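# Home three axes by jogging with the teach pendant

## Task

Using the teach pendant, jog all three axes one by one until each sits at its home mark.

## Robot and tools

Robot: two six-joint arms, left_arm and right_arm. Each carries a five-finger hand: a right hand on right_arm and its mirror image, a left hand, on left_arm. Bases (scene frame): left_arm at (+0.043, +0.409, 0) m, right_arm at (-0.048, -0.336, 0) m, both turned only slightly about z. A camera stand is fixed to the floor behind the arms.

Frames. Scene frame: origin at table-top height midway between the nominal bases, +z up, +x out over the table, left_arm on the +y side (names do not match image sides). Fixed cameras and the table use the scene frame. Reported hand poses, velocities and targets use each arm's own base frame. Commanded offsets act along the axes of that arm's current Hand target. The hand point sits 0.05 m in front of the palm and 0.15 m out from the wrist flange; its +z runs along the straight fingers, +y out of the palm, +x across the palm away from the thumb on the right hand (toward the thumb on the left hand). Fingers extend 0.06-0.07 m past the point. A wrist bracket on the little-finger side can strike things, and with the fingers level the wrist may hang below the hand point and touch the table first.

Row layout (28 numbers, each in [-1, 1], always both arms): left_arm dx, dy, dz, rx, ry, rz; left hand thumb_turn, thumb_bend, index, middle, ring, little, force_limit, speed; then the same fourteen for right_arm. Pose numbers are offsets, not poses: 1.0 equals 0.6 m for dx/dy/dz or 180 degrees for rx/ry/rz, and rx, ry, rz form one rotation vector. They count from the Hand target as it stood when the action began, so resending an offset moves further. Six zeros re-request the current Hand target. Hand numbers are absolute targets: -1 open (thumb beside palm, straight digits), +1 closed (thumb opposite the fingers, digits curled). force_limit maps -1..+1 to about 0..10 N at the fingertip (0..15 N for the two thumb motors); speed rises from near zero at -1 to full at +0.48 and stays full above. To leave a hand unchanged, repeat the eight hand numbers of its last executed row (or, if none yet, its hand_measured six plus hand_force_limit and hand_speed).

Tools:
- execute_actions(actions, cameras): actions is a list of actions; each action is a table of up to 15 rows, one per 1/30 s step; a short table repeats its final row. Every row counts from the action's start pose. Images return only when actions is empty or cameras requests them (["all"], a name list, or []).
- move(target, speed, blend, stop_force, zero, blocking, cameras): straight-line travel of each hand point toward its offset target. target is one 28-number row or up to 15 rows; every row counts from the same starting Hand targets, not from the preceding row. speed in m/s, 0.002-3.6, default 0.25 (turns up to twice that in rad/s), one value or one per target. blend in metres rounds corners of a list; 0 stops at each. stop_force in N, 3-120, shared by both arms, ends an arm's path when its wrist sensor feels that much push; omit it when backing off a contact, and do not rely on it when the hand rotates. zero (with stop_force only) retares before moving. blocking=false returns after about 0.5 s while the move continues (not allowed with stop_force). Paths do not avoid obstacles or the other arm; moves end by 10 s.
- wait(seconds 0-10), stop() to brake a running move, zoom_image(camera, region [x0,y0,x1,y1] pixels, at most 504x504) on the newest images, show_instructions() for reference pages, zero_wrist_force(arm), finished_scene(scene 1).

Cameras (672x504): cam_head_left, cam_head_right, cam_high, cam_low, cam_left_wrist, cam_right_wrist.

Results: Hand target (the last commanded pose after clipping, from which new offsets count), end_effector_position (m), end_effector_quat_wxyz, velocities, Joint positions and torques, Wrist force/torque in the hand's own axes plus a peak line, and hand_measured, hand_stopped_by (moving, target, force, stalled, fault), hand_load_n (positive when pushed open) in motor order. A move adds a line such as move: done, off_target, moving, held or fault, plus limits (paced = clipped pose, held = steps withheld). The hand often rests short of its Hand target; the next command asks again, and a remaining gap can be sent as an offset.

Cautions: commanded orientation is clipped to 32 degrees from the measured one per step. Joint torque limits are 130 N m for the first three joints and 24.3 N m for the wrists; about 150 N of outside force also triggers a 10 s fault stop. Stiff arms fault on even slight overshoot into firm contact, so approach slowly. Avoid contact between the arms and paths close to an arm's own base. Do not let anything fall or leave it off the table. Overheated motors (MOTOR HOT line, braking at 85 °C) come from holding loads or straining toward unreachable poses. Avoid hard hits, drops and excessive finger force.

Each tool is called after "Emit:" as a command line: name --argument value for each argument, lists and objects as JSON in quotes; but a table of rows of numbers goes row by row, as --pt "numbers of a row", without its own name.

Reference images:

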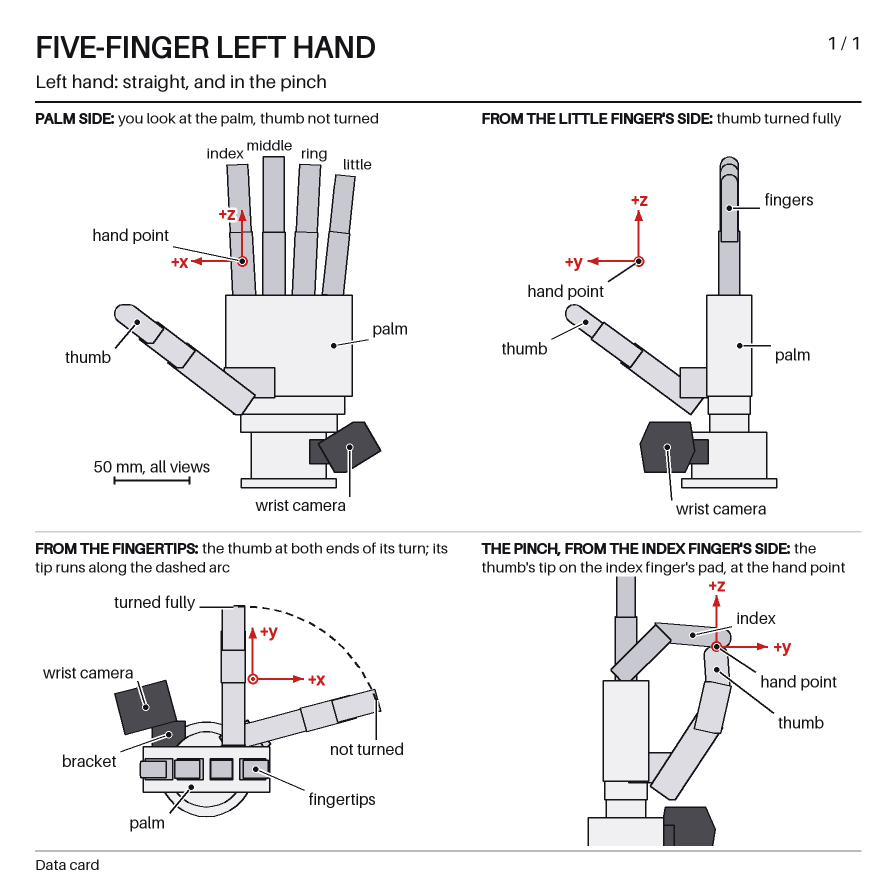

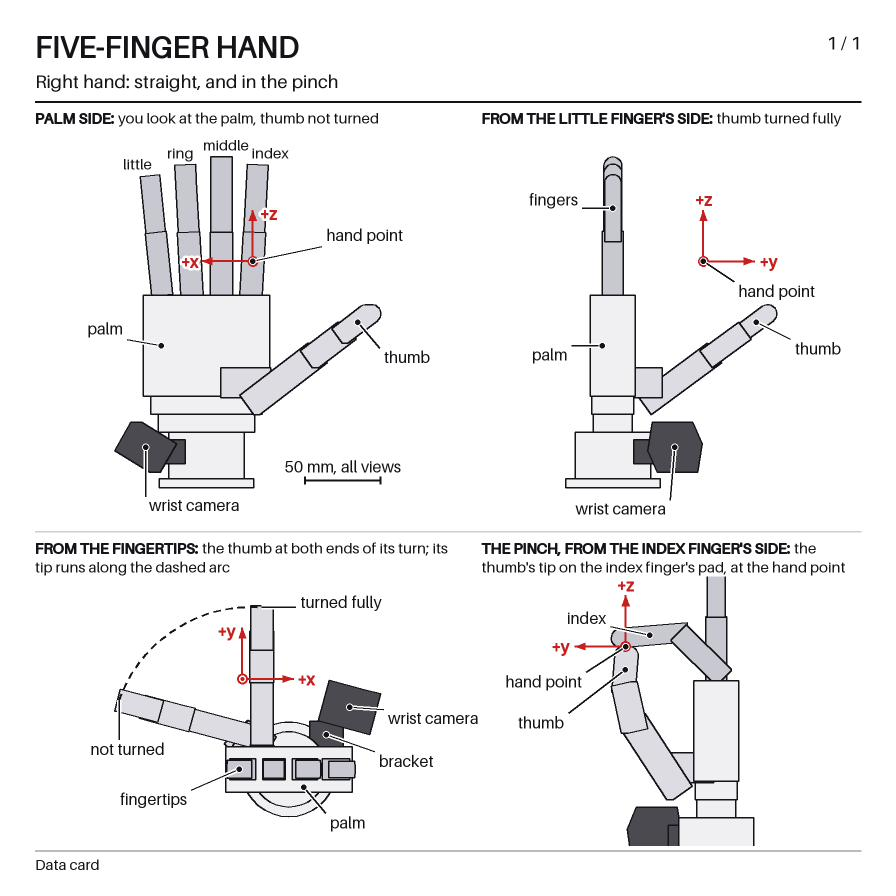

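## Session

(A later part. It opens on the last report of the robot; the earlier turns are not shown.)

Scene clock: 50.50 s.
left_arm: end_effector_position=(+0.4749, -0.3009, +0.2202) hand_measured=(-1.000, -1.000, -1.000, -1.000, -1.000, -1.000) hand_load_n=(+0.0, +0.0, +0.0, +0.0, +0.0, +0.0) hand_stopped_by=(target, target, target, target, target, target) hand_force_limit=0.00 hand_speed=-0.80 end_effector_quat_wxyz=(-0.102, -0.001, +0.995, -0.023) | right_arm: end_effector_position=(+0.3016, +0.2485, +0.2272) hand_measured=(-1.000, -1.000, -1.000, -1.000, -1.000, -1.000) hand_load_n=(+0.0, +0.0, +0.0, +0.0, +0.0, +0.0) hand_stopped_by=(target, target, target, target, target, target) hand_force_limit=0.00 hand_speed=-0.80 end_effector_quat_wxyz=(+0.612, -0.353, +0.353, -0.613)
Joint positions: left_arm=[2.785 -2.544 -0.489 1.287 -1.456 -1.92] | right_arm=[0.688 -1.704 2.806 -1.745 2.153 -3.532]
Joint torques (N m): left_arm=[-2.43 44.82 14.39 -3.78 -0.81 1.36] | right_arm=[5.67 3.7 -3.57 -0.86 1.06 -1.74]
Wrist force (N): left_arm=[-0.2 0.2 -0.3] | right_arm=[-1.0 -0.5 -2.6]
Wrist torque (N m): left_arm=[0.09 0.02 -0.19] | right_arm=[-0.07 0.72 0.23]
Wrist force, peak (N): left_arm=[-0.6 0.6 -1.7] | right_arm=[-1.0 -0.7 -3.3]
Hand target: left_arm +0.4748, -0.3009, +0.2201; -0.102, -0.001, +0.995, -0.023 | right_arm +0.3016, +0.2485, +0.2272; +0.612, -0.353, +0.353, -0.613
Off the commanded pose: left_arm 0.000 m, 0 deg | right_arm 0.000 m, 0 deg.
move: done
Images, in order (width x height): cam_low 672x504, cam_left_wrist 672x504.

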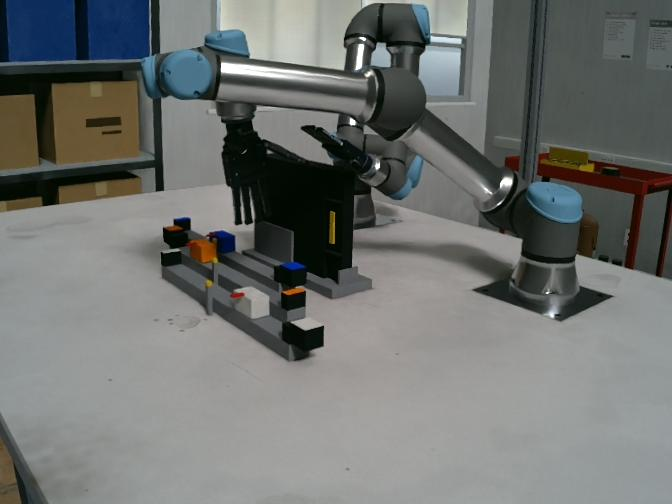

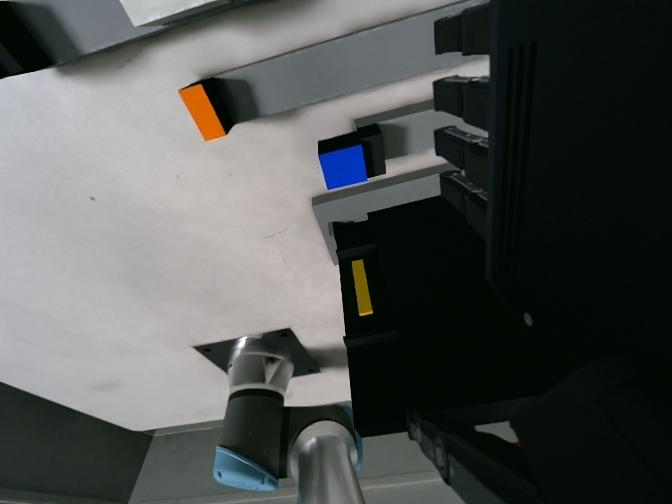

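Emit:
move --pt "0.1865 0.0268 -0.304 0 0 0.5 -1 -1 -1 -1 -1 -1 0 -0.8 0 0 0 0 0 0 -1 -1 -1 -1 -1 -1 0 -0.8" --pt "0.4218 0.2343 -0.2308 0 0 1.0 -1 -1 -1 -1 -1 -1 0 -0.8 0 0 0 0 0 0 -1 -1 -1 -1 -1 -1 0 -0.8" --pt "0.2973 0.134 0.1412 0.763 -0.0098 -0.6214 -1 -1 -1 -1 -1 -1 0 -0.8 0 0 0 0 0 0 -1 -1 -1 -1 -1 -1 0 -0.8" --blend '[0.05, 0.05, 0]' --speed 0.4 --cameras '["all"]'

Scene clock: 71.50 s.
left_arm: end_effector_position=(+0.2744, -0.2074, +0.2235) hand_measured=(-1.000, -1.000, -1.000, -1.000, -1.000, -1.000) hand_load_n=(+0.0, +0.0, +0.0, +0.0, +0.0, +0.0) hand_stopped_by=(target, target, target, target, target, target) hand_force_limit=0.00 hand_speed=-0.80 end_effector_quat_wxyz=(+0.025, +0.836, -0.016, +0.548) | right_arm: end_effector_position=(+0.3016, +0.2485, +0.2272) hand_measured=(-1.000, -1.000, -1.000, -1.000, -1.000, -1.000) hand_load_n=(-0.5, +0.0, +0.0, +0.0, +0.0, +0.0) hand_stopped_by=(target, target, target, target, target, target) hand_force_limit=0.00 hand_speed=-0.80 end_effector_quat_wxyz=(+0.612, -0.353, +0.353, -0.613)
Joint positions: left_arm=[3.163 -0.741 -2.566 2.895 -1.492 1.579] | right_arm=[0.688 -1.704 2.806 -1.745 2.153 -3.532]
Joint torques (N m): left_arm=[8.36 -23.83 13.09 -0.79 1.56 1.67] | right_arm=[6.06 2.35 -3.41 -1.05 1.23 -1.59]
Wrist force (N): left_arm=[-0.8 -0.9 -0.7] | right_arm=[-1.2 -0.9 -2.8]
Wrist torque (N m): left_arm=[-0.16 0.06 0.05] | right_arm=[-0.11 0.75 0.21]
Wrist force, peak (N): left_arm=[-2.2 -0.4 3.2] | right_arm=[-1.2 -0.6 -3.4]
Hand target: left_arm +0.2743, -0.2074, +0.2233; +0.025, +0.836, -0.016, +0.548 (not the last commanded pose) | right_arm +0.3016, +0.2485, +0.2272; +0.612, -0.353, +0.353, -0.613
Off the commanded pose: left_arm 0.057 m, 24 deg | right_arm 0.000 m, 0 deg.
move: held (left_arm; a check stopped the path); path passed 2 of 3 targets; limits=held
pose unreachable (left arm): on one or more control steps of this call, first in action 0 (counted from 0), this arm could not follow its commanded pose, so it was not sent that pose on those steps. It may still have moved: this result reports where it is.
cause: moving toward the commanded pose would bring two parts of the arm too close to each other (joints 3 (elbow) to 5 (wrist 2) lie between them).

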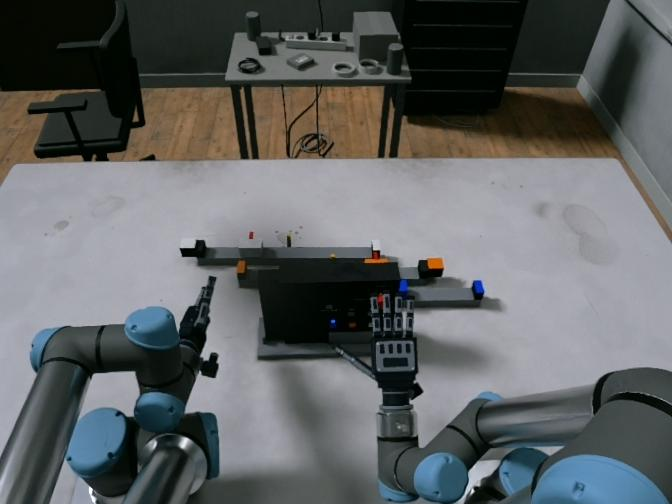

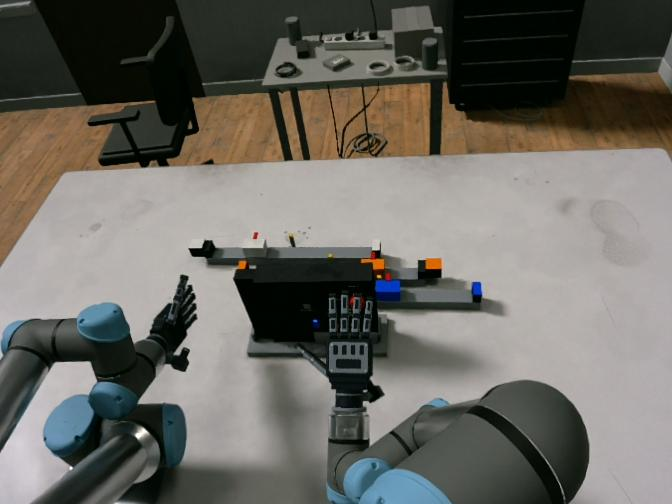

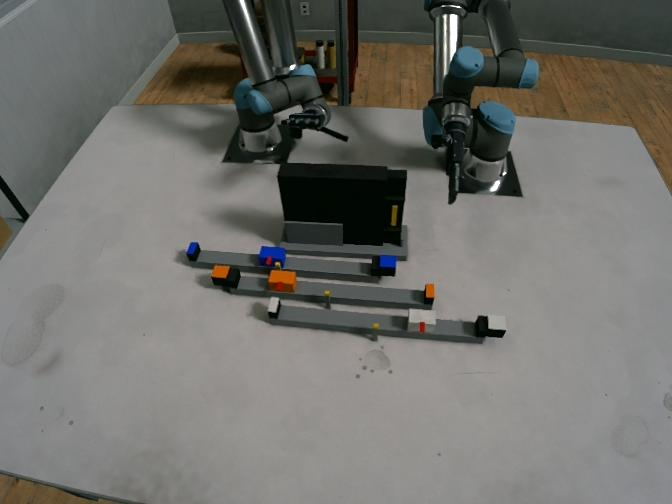

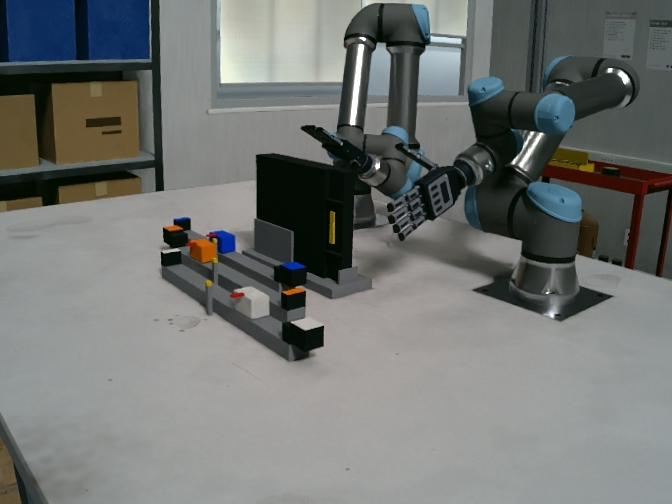

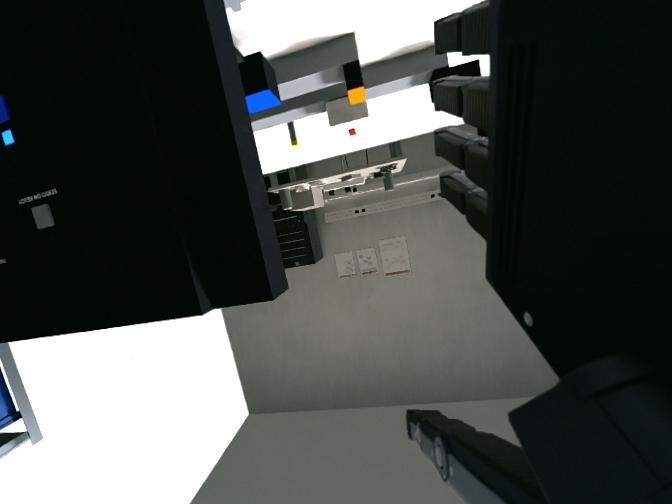

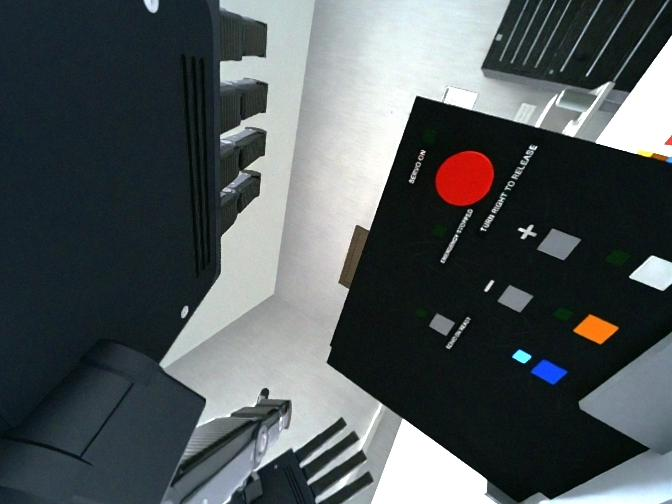

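Emit:
zoom_image --camera "cam_left_wrist" --region '[0, 0, 320, 380]'

Scaled by 1.326.

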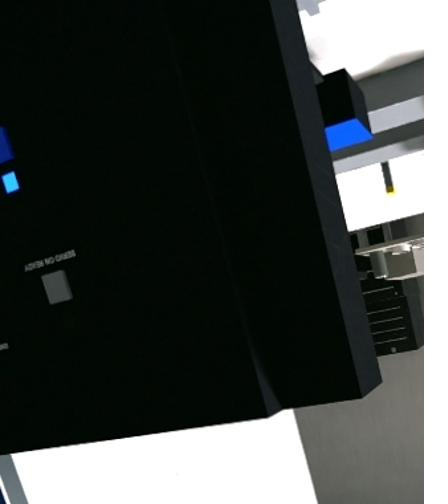

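Emit:
move --target '[-0.0118,-0.0365,0.1292,0.0136,-0.0085,0.0023,1,-1,-1,-1,-1,-1,0,-0.3,0,0,0,0,0,0,-1,-1,-1,-1,-1,-1,0,-0.8]' --speed 0.15 --cameras '["cam_left_wrist","cam_head_left","cam_head_right","cam_high","cam_low"]'

Scene clock: 81.30 s.
left_arm: end_effector_position=(+0.3436, -0.1901, +0.1853) hand_measured=(+1.000, -1.000, -1.000, -1.000, -1.000, -1.000) hand_load_n=(-0.5, +0.0, +0.0, +0.0, +0.0, +0.0) hand_stopped_by=(target, target, target, target, target, target) hand_force_limit=0.00 hand_speed=-0.30 end_effector_quat_wxyz=(+0.005, +0.844, -0.008, +0.537) | right_arm: end_effector_position=(+0.3016, +0.2485, +0.2272) hand_measured=(-1.000, -1.000, -1.000, -1.000, -1.000, -1.000) hand_load_n=(-0.5, +0.0, -0.5, +0.0, +0.0, +0.0) hand_stopped_by=(target, target, target, target, target, target) hand_force_limit=0.00 hand_speed=-0.80 end_effector_quat_wxyz=(+0.612, -0.353, +0.353, -0.613)
Joint positions: left_arm=[3.218 -1.047 -2.562 3.17 -1.485 1.611] | right_arm=[0.688 -1.704 2.806 -1.745 2.153 -3.532]
Joint torques (N m): left_arm=[7.7 -17.4 11.03 1.84 1.68 2.88] | right_arm=[4.18 2.89 -3.64 -0.92 1.21 -1.81]
Wrist force (N): left_arm=[-0.7 -0.9 -0.9] | right_arm=[-1.0 -0.3 -2.9]
Wrist torque (N m): left_arm=[-0.13 0.07 0.04] | right_arm=[-0.02 0.72 0.24]
Wrist force, peak (N): left_arm=[-0.7 -0.4 -1.9] | right_arm=[-1.1 -0.7 -3.3]
Hand target: left_arm +0.3436, -0.1901, +0.1853; +0.005, +0.844, -0.008, +0.537 | right_arm +0.3016, +0.2485, +0.2272; +0.612, -0.353, +0.353, -0.613
Off the commanded pose: left_arm 0.000 m, 0 deg | right_arm 0.000 m, 0 deg.
move: done
Images, in order (width x height): cam_head_left 672x504, cam_head_right 672x504, cam_high 672x504, cam_low 672x504, cam_left_wrist 672x504.

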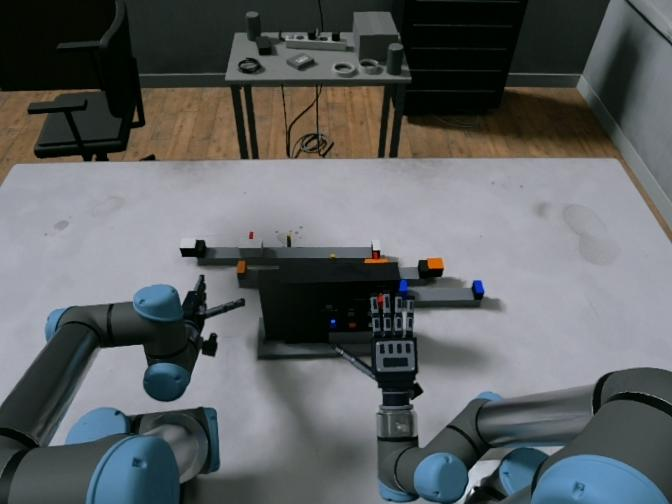

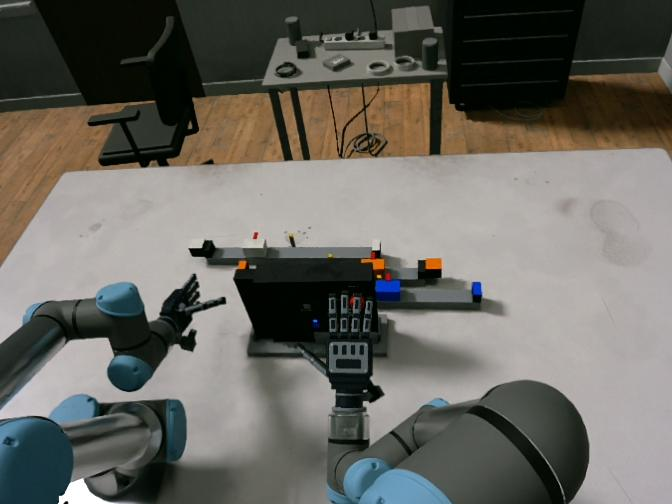

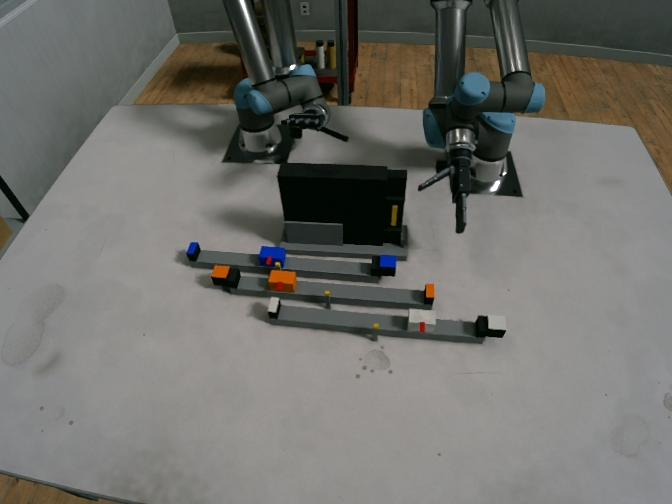

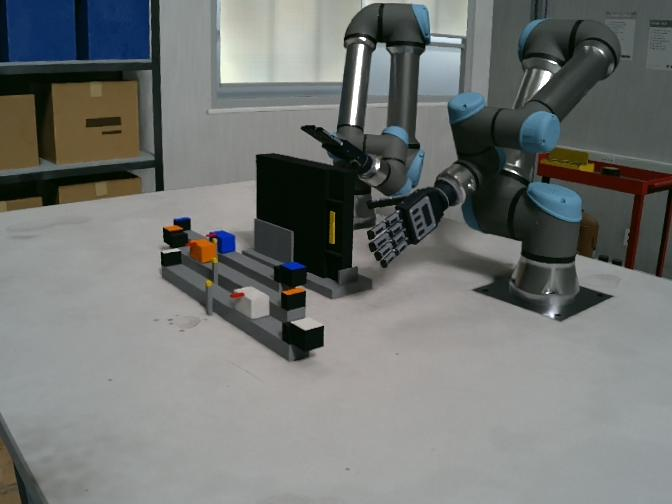

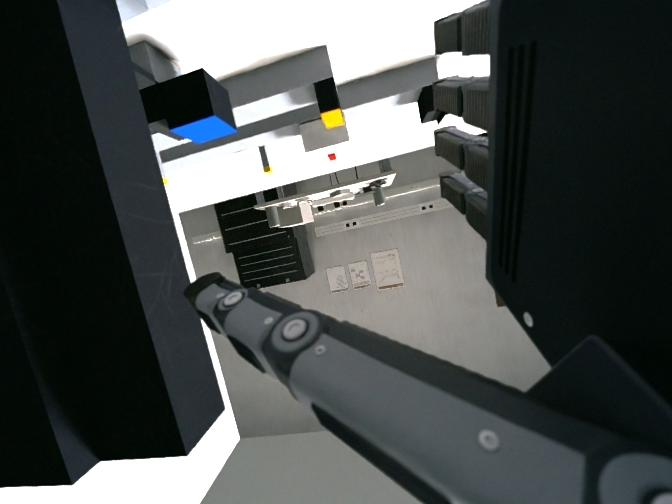

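Emit:
move --target '[0,0,0,0,0,0,1,-1,-1,-1,-1,-1,0,-0.3,-0.1117,0.024,-0.0485,-0.35,0,0,1,-1,-1,1,1,1,0,-0.3]' --speed 0.25 --cameras '["cam_right_wrist","cam_head_left","cam_head_right","cam_low"]'

Scene clock: 90.00 s.
left_arm: end_effector_position=(+0.3436, -0.1901, +0.1853) hand_measured=(+1.000, -1.000, -1.000, -1.000, -1.000, -1.000) hand_load_n=(-0.5, -0.5, +0.0, +0.5, +0.5, +0.0) hand_stopped_by=(target, target, target, target, target, target) hand_force_limit=0.00 hand_speed=-0.30 end_effector_quat_wxyz=(+0.005, +0.844, -0.008, +0.537) | right_arm: end_effector_position=(+0.2837, +0.3154, +0.2002) hand_measured=(+1.000, -1.000, -1.000, +1.000, +1.000, +1.000) hand_load_n=(+0.0, +0.0, +0.0, +0.0, +0.0, +0.0) hand_stopped_by=(target, target, target, target, target, target) hand_force_limit=0.00 hand_speed=-0.30 end_effector_quat_wxyz=(-0.338, +0.621, -0.621, +0.338)
Joint positions: left_arm=[3.218 -1.047 -2.562 3.17 -1.485 1.611] | right_arm=[0.759 -1.646 1.971 0.405 2.187 -2.665]
Joint torques (N m): left_arm=[7.91 -16.74 19.65 1.85 0.65 2.78] | right_arm=[1.47 -20.51 -21.75 2.16 -0.59 -0.1]
Wrist force (N): left_arm=[-0.6 -0.8 -0.6] | right_arm=[0.1 -0.6 -1.7]
Wrist torque (N m): left_arm=[-0.13 0.06 0.04] | right_arm=[0.04 0.17 0.32]
Wrist force, peak (N): left_arm=[-0.8 -1.0 -0.9] | right_arm=[-1.3 -0.6 -3.1]
Hand target: left_arm +0.3436, -0.1901, +0.1853; +0.005, +0.844, -0.008, +0.537 | right_arm +0.2837, +0.3155, +0.2002; -0.338, +0.621, -0.621, +0.338
Off the commanded pose: left_arm 0.000 m, 0 deg | right_arm 0.000 m, 0 deg.
move: done
Images, in order (width x height): cam_head_left 672x504, cam_head_right 672x504, cam_low 672x504, cam_right_wrist 672x504.

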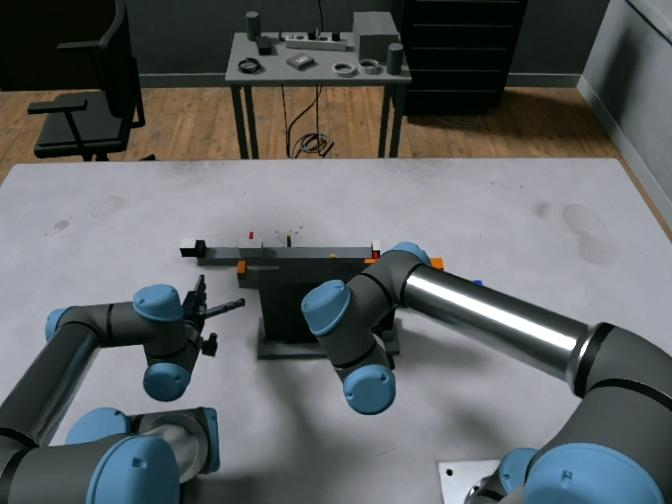

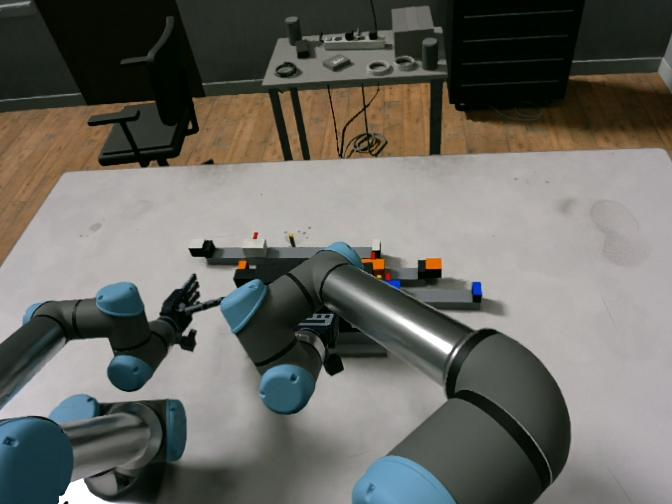

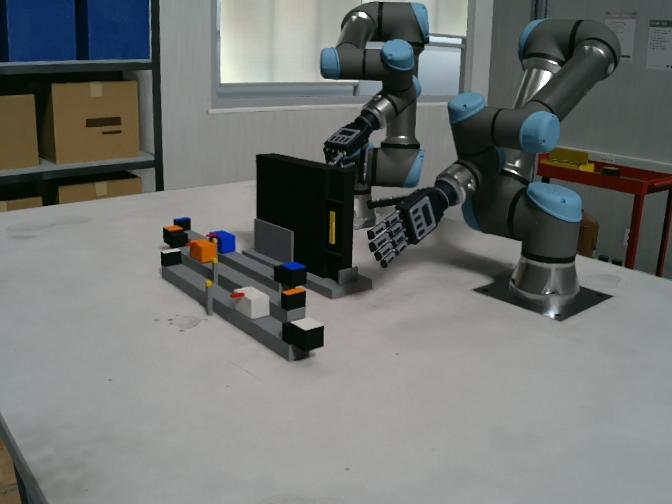

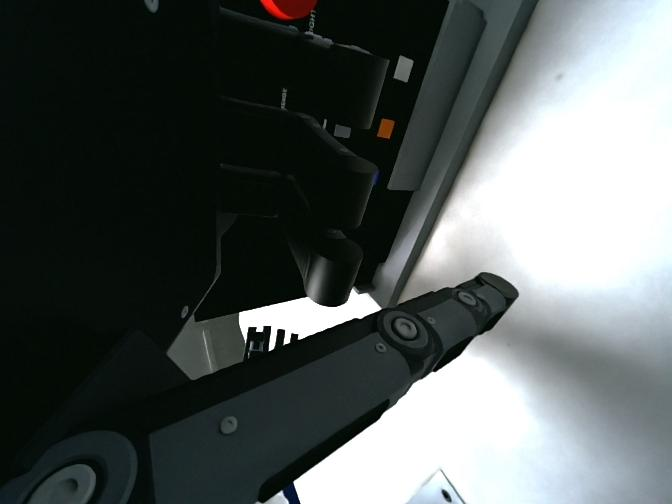

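Emit:
move --target '[0,0,0,0,0,0,1,-1,-1,-1,-1,-1,0,-0.3,-0.0333,0.0667,0.06,0.0722,0,0,1,-1,-1,-0.5,-0.5,-0.5,0,-0.3]' --speed 0.15 --cameras '["cam_right_wrist","cam_head_left","cam_low"]'

Scene clock: 93.57 s.
left_arm: end_effector_position=(+0.3436, -0.1901, +0.1853) hand_measured=(+1.000, -1.000, -1.000, -1.000, -1.000, -1.000) hand_load_n=(-0.5, +0.0, +0.0, +0.0, +0.0, +0.0) hand_stopped_by=(target, target, target, target, target, target) hand_force_limit=0.00 hand_speed=-0.30 end_effector_quat_wxyz=(+0.005, +0.844, -0.008, +0.537) | right_arm: end_effector_position=(+0.2921, +0.3355, +0.1470) hand_measured=(+1.000, -1.000, -1.000, -0.500, -0.500, -0.500) hand_load_n=(+0.0, +0.0, +0.0, +0.0, -0.5, +0.0) hand_stopped_by=(target, target, target, target, target, target) hand_force_limit=0.00 hand_speed=-0.30 end_effector_quat_wxyz=(-0.406, +0.579, -0.579, +0.406) end_effector_velocity=(+0.001, +0.001, +0.001) end_effector_angular_velocity=(+0.004, -0.003, -0.001)
Joint positions: left_arm=[3.218 -1.047 -2.562 3.17 -1.485 1.611] | right_arm=[0.884 -1.561 2.132 -0.05 2.384 -2.747]
Joint velocities: left_arm=[within noise] | right_arm=[0 0 0 -0.005 0 0]
Joint torques (N m): left_arm=[6.75 -17.81 24.98 1.86 0.11 2.47] | right_arm=[1.56 -24.42 -20.62 -1.09 0.3 1.53]
Wrist force (N): left_arm=[-0.6 -0.6 -0.7] | right_arm=[-0.2 -0.7 -2.3]
Wrist torque (N m): left_arm=[-0.10 0.05 0.04] | right_arm=[0.04 0.29 0.20]
Wrist force, peak (N): left_arm=[-0.7 -0.9 -0.9] | right_arm=[0.2 -1.8 -1.7]
Hand target: left_arm +0.3436, -0.1901, +0.1853; +0.005, +0.844, -0.008, +0.537 | right_arm +0.2921, +0.3355, +0.1470; -0.406, +0.579, -0.579, +0.406
Off the commanded pose: left_arm 0.000 m, 0 deg | right_arm 0.000 m, 0 deg.
move: done
Images, in order (width x height): cam_head_left 672x504, cam_low 672x504, cam_right_wrist 672x504.

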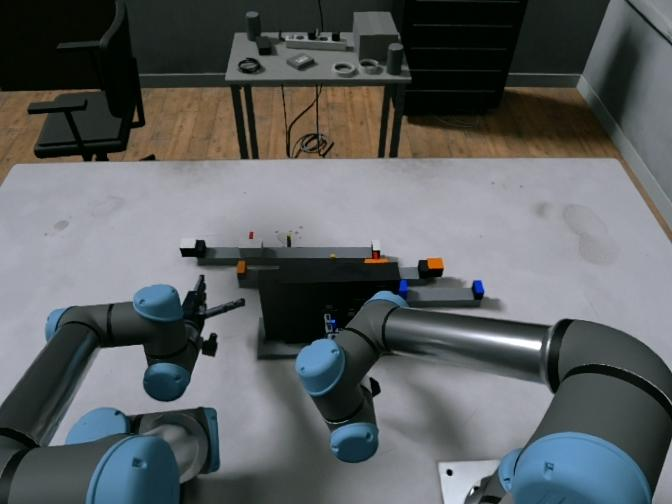

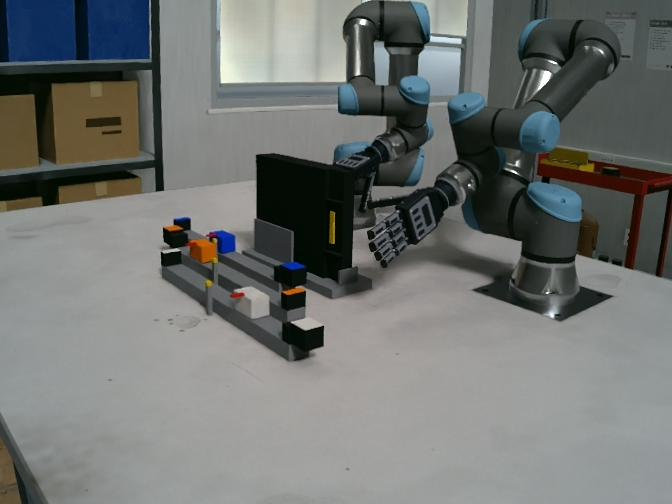

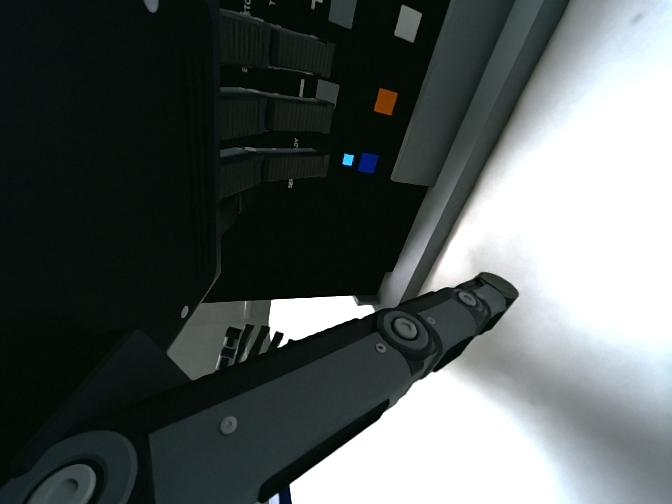

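Emit:
move --target '[0,0,0,0,0,0,1,-1,-1,-1,-1,-1,0,-0.3,0,0,0,0,0,0,1,-1,-1,-1,-1,-1,0,-0.3]' --speed 0.15 --cameras '["cam_right_wrist"]'

Emit:
zoom_image --camera "cam_right_wrist" --region '[210, 0, 460, 220]'

Scene clock: 94.73 s.
left_arm: end_effector_position=(+0.3436, -0.1901, +0.1853) hand_measured=(+1.000, -1.000, -1.000, -1.000, -1.000, -1.000) hand_load_n=(+0.0, +0.0, +0.0, +0.0, +0.0, +0.0) hand_stopped_by=(target, target, target, target, target, target) hand_force_limit=0.00 hand_speed=-0.30 end_effector_quat_wxyz=(+0.005, +0.844, -0.008, +0.537) | right_arm: end_effector_position=(+0.2921, +0.3355, +0.1470) hand_measured=(+1.000, -1.000, -1.000, -1.000, -1.000, -1.000) hand_load_n=(+0.0, +0.0, +0.0, +0.0, +0.0, +0.0) hand_stopped_by=(target, target, target, target, target, target) hand_force_limit=0.00 hand_speed=-0.30 end_effector_quat_wxyz=(-0.406, +0.579, -0.579, +0.406)
Joint positions: left_arm=[3.218 -1.047 -2.562 3.17 -1.485 1.611] | right_arm=[0.884 -1.561 2.132 -0.05 2.385 -2.747]
Joint torques (N m): left_arm=[7.52 -17.05 26.8 1.87 -0.09 2.5] | right_arm=[5.88 -27.66 -15.95 0.8 1.37 -1.65]
Wrist force (N): left_arm=[-0.5 -0.7 -0.8] | right_arm=[0.0 -1.1 -1.7]
Wrist torque (N m): left_arm=[-0.12 0.04 0.05] | right_arm=[-0.06 0.25 0.20]
Wrist force, peak (N): left_arm=[-0.7 -1.0 -0.8] | right_arm=[0.2 -0.6 -2.2]
Hand target: left_arm +0.3436, -0.1901, +0.1853; +0.005, +0.844, -0.008, +0.537 | right_arm +0.2921, +0.3355, +0.1470; -0.406, +0.579, -0.579, +0.406
Off the commanded pose: left_arm 0.000 m, 0 deg | right_arm 0.000 m, 0 deg.
move: done
Images, in order (width x height): cam_right_wrist 672x504.

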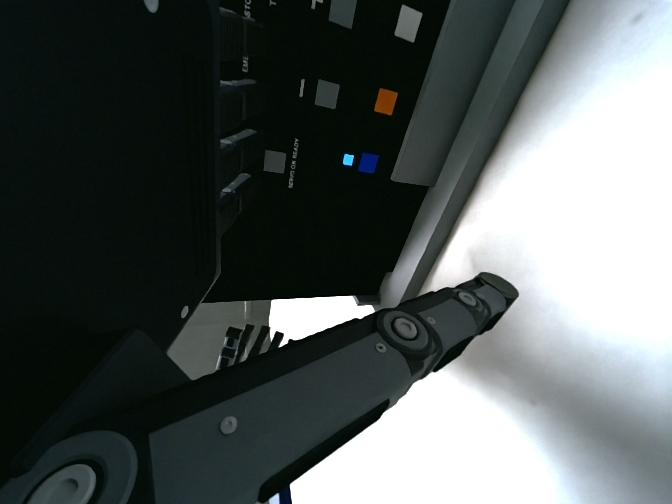

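Scaled by 2.016.

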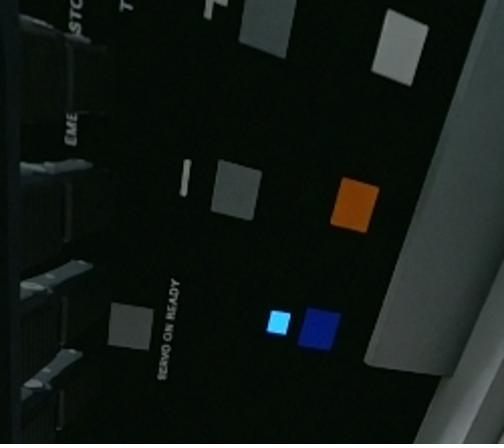

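Emit:
move --target '[0,0,0,0,0,0,1,-1,-1,-1,-1,-1,0,-0.3,0.007,0.0157,0.0057,0,0,0,1,-1,-1,-0.2,-0.2,-0.2,0,-0.3]' --speed 0.1 --cameras '["cam_right_wrist"]'

Emit:
move --target '[0,0,0,0,0,0,1,-1,-1,-1,-1,-1,0,-0.3,0,-0.0285,0.0783,0,0,0,1,-1,-1,-0.2,-0.2,-0.2,0,-0.3]' --speed 0.02 --stop_force 4 --cameras '["cam_right_wrist","cam_low"]'

Scene clock: 98.30 s.
left_arm: end_effector_position=(+0.3436, -0.1901, +0.1853) hand_measured=(+1.000, -1.000, -1.000, -1.000, -1.000, -1.000) hand_load_n=(-0.5, +0.0, +0.0, +0.0, +0.0, +0.0) hand_stopped_by=(target, target, target, target, target, target) hand_force_limit=0.00 hand_speed=-0.30 end_effector_quat_wxyz=(+0.005, +0.844, -0.008, +0.537) | right_arm: end_effector_position=(+0.2921, +0.3312, +0.1369) hand_measured=(+1.000, -1.000, -1.000, -0.200, -0.200, -0.200) hand_load_n=(+0.0, +0.0, +0.0, +0.0, +0.0, +0.0) hand_stopped_by=(target, target, target, target, target, target) hand_force_limit=0.00 hand_speed=-0.30 end_effector_quat_wxyz=(-0.406, +0.579, -0.579, +0.406) end_effector_velocity=(+0.000, +0.000, +0.001) end_effector_angular_velocity=(-0.001, +0.001, +0.000)
Joint positions: left_arm=[3.218 -1.047 -2.562 3.17 -1.485 1.611] | right_arm=[0.874 -1.557 2.158 -0.085 2.376 -2.754]
Joint velocities: left_arm=[within noise] | right_arm=[0.001 0 -0.003 0.006 0.001 0.001]
Joint torques (N m): left_arm=[6.92 -16.73 26.54 1.65 -0.66 2.39] | right_arm=[4.24 -14.46 -25.43 1.76 -0.03 -0.51]
Wrist force (N): left_arm=[-0.6 -0.8 -0.8] | right_arm=[0.2 -0.8 -2.1]
Wrist torque (N m): left_arm=[-0.13 0.05 0.04] | right_arm=[0.03 0.24 0.36]
Wrist force, peak (N): left_arm=[-0.8 -1.0 -0.7] | right_arm=[0.0 -1.0 -2.2]
Hand target: left_arm +0.3436, -0.1901, +0.1853; +0.005, +0.844, -0.008, +0.537 | right_arm +0.2921, +0.3313, +0.1370; -0.406, +0.579, -0.579, +0.406
Off the commanded pose: left_arm 0.000 m, 0 deg | right_arm 0.000 m, 0 deg.
move: done
Images, in order (width x height): cam_right_wrist 672x504.

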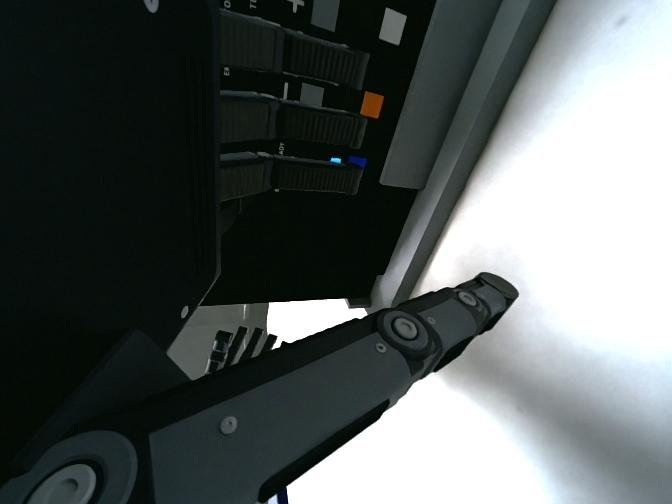

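Scene clock: 100.83 s.
left_arm: end_effector_position=(+0.3436, -0.1901, +0.1853) hand_measured=(+1.000, -1.000, -1.000, -1.000, -1.000, -1.000) hand_load_n=(+0.0, +0.0, +0.0, +0.0, +0.0, +0.0) hand_stopped_by=(target, target, target, target, target, target) hand_force_limit=0.00 hand_speed=-0.30 end_effector_quat_wxyz=(+0.005, +0.844, -0.008, +0.537) | right_arm: end_effector_position=(+0.3234, +0.3313, +0.1370) hand_measured=(+1.000, -1.000, -1.000, -0.200, -0.200, -0.200) hand_load_n=(+0.0, +0.0, -0.5, +0.0, +0.0, +0.0) hand_stopped_by=(target, target, target, target, target, target) hand_force_limit=0.00 hand_speed=-0.30 end_effector_quat_wxyz=(-0.406, +0.579, -0.579, +0.406)
Joint positions: left_arm=[3.218 -1.047 -2.562 3.17 -1.485 1.611] | right_arm=[0.793 -1.544 2.139 -0.117 2.305 -2.807]
Joint torques (N m): left_arm=[6.44 -17.06 26.26 1.69 -0.67 2.19] | right_arm=[-4.13 -27.92 -8.33 1.53 -0.84 0.32]
Wrist force (N): left_arm=[-0.5 -0.7 -0.7] | right_arm=[-0.2 -0.7 -5.2]
Wrist torque (N m): left_arm=[-0.12 0.04 0.05] | right_arm=[0.13 0.24 0.18]
Wrist force, peak (N): left_arm=[-0.8 -0.9 -0.9] | right_arm=[0.9 -0.9 -18.0]
Hand target: left_arm +0.3436, -0.1901, +0.1853; +0.005, +0.844, -0.008, +0.537 | right_arm +0.3234, +0.3313, +0.1370; -0.406, +0.579, -0.579, +0.406 (not the last commanded pose)
Off the commanded pose: left_arm 0.000 m, 0 deg | right_arm 0.019 m, 0 deg.
move: contact (right_arm)
Images, in order (width x height): cam_low 672x504, cam_right_wrist 672x504.

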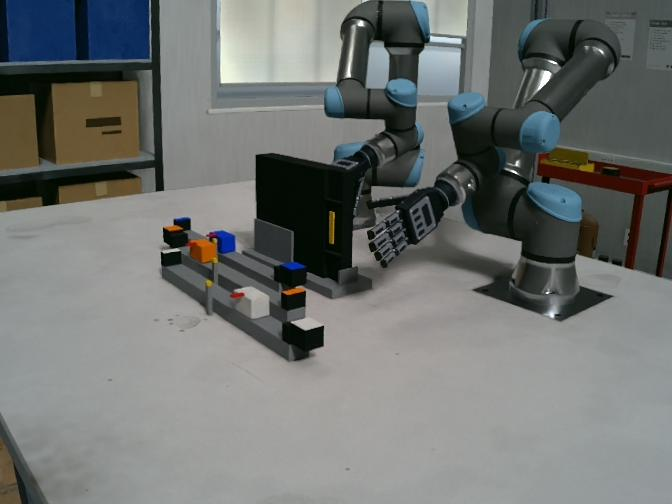

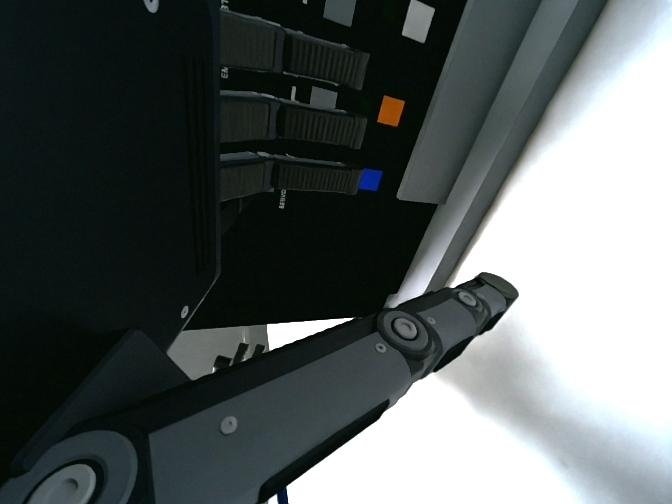

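Emit:
move --target '[0,0,0,0,0,0,1,-1,-1,-1,-1,-1,0,-0.3,0,0.0171,-0.047,0,0,0,1,-1,-1,-1,-1,-1,0,-0.3]' --speed 0.1 --cameras '["cam_right_wrist","cam_head_left"]'

Emit:
zoom_image --camera "cam_right_wrist" --region '[210, 0, 460, 220]'

Scene clock: 102.03 s.
left_arm: end_effector_position=(+0.3436, -0.1901, +0.1853) hand_measured=(+1.000, -1.000, -1.000, -1.000, -1.000, -1.000) hand_load_n=(+0.0, +0.0, +0.0, +0.0, +0.0, +0.0) hand_stopped_by=(target, target, target, target, target, target) hand_force_limit=0.00 hand_speed=-0.30 end_effector_quat_wxyz=(+0.005, +0.844, -0.008, +0.537) | right_arm: end_effector_position=(+0.2934, +0.3312, +0.1370) hand_measured=(+1.000, -1.000, -1.000, -1.000, -1.000, -1.000) hand_load_n=(+0.0, +0.0, +0.0, -0.5, +0.0, +0.0) hand_stopped_by=(target, target, target, target, target, target) hand_force_limit=0.00 hand_speed=-0.30 end_effector_quat_wxyz=(-0.406, +0.579, -0.579, +0.406)
Joint positions: left_arm=[3.218 -1.047 -2.562 3.17 -1.485 1.611] | right_arm=[0.871 -1.557 2.157 -0.087 2.373 -2.756]
Joint torques (N m): left_arm=[6.25 -16.85 26.36 1.77 -0.6 2.2] | right_arm=[-4.18 -6.55 -24.45 -0.97 -1.52 -1.96]
Wrist force (N): left_arm=[-0.7 -0.7 -0.7] | right_arm=[0.1 -0.6 -2.0]
Wrist torque (N m): left_arm=[-0.12 0.07 0.03] | right_arm=[0.04 0.25 0.36]
Wrist force, peak (N): left_arm=[-0.7 -1.1 -0.7] | right_arm=[-0.2 -0.4 -5.8]
Hand target: left_arm +0.3436, -0.1901, +0.1853; +0.005, +0.844, -0.008, +0.537 | right_arm +0.2934, +0.3313, +0.1370; -0.406, +0.579, -0.579, +0.406
Off the commanded pose: left_arm 0.000 m, 0 deg | right_arm 0.000 m, 0 deg.
move: done
Images, in order (width x height): cam_head_left 672x504, cam_right_wrist 672x504.

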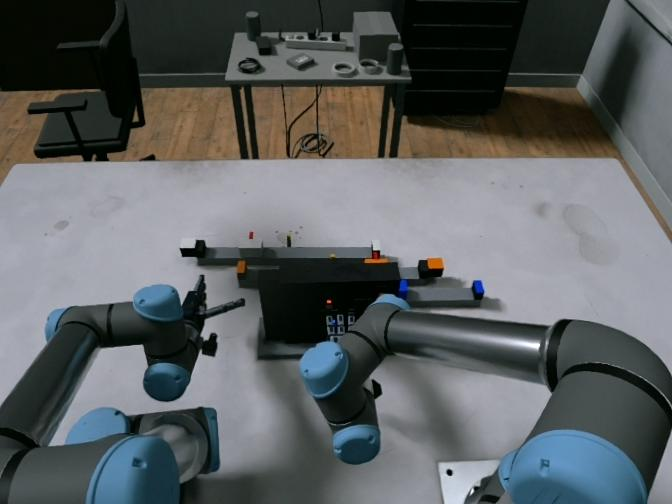

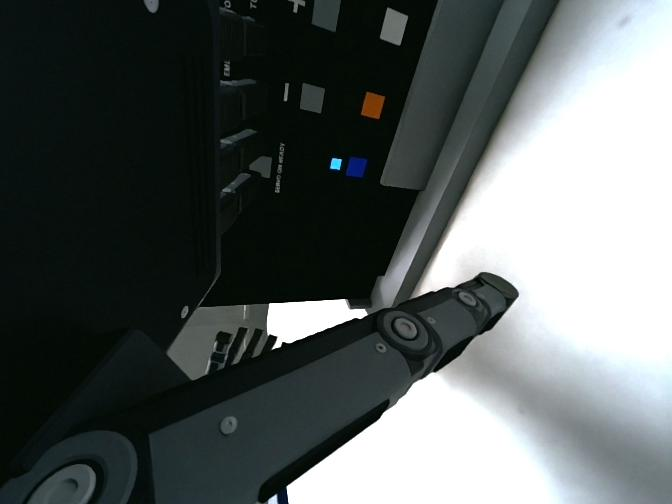

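Scaled by 2.016.

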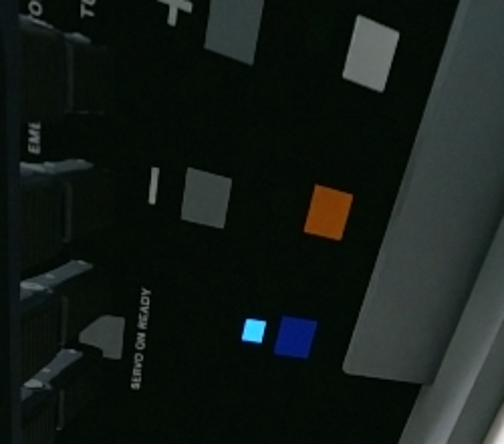

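Emit:
zoom_image --camera "cam_head_left" --region '[290, 260, 410, 360]'

Scaled by 4.200.

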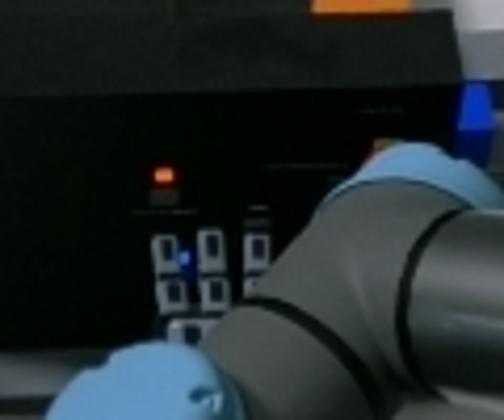

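Emit:
move --pt "0.003 0.0717 -0.052 0 0 0 1 -1 -1 -1 -1 -1 0 -0.3 0 0 0 0 0 0 1 -1 -1 -1 -1 -1 0 -0.3" --speed 0.1 --cameras '["cam_left_wrist"]'

Scene clock: 106.33 s.
left_arm: end_effector_position=(+0.3154, -0.2326, +0.2002) hand_measured=(+1.000, -1.000, -1.000, -1.000, -1.000, -1.000) hand_load_n=(+0.0, +0.0, +0.0, +0.0, +0.0, +0.0) hand_stopped_by=(target, target, target, target, target, target) hand_force_limit=0.00 hand_speed=-0.30 end_effector_quat_wxyz=(+0.005, +0.844, -0.008, +0.537) | right_arm: end_effector_position=(+0.2934, +0.3313, +0.1370) hand_measured=(+1.000, -1.000, -1.000, -1.000, -1.000, -1.000) hand_load_n=(+0.0, +0.0, +0.0, +0.0, +0.0, +0.0) hand_stopped_by=(target, target, target, target, target, target) hand_force_limit=0.00 hand_speed=-0.30 end_effector_quat_wxyz=(-0.406, +0.579, -0.579, +0.406)
Joint positions: left_arm=[2.805 -1.146 -2.478 3.166 -1.859 1.432] | right_arm=[0.871 -1.557 2.157 -0.087 2.373 -2.756]
Joint torques (N m): left_arm=[-5.36 10.79 10.13 1.78 -1.29 1.79] | right_arm=[4.41 -7.11 -23.09 -0.8 1.52 1.34]
Wrist force (N): left_arm=[-0.8 -0.8 -0.8] | right_arm=[0.1 -0.7 -2.0]
Wrist torque (N m): left_arm=[-0.11 0.07 -0.06] | right_arm=[0.02 0.25 0.36]
Wrist force, peak (N): left_arm=[-0.7 -1.6 -0.1] | right_arm=[-0.1 -1.0 -2.4]
Hand target: left_arm +0.3153, -0.2326, +0.2002; +0.005, +0.844, -0.008, +0.537 | right_arm +0.2934, +0.3313, +0.1370; -0.406, +0.579, -0.579, +0.406
Off the commanded pose: left_arm 0.000 m, 0 deg | right_arm 0.000 m, 0 deg.
move: done
Images, in order (width x height): cam_left_wrist 672x504.

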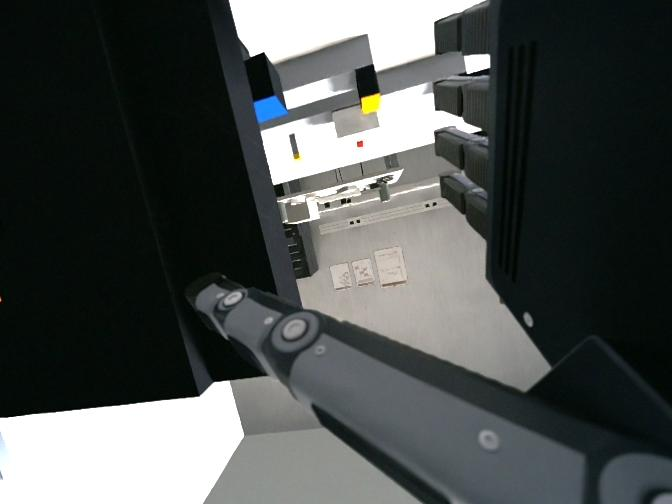

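Emit:
zoom_image --camera "cam_left_wrist" --region '[60, 150, 340, 430]'

Scaled by 1.800.

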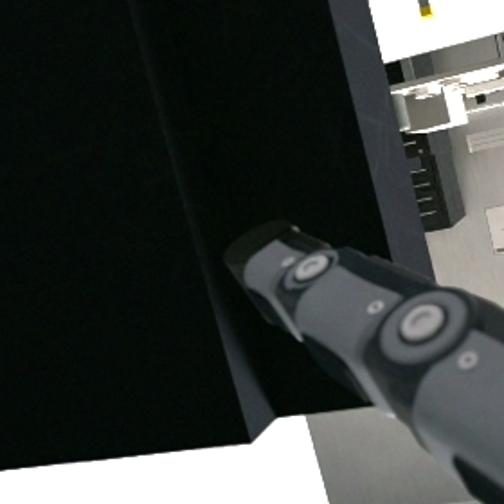

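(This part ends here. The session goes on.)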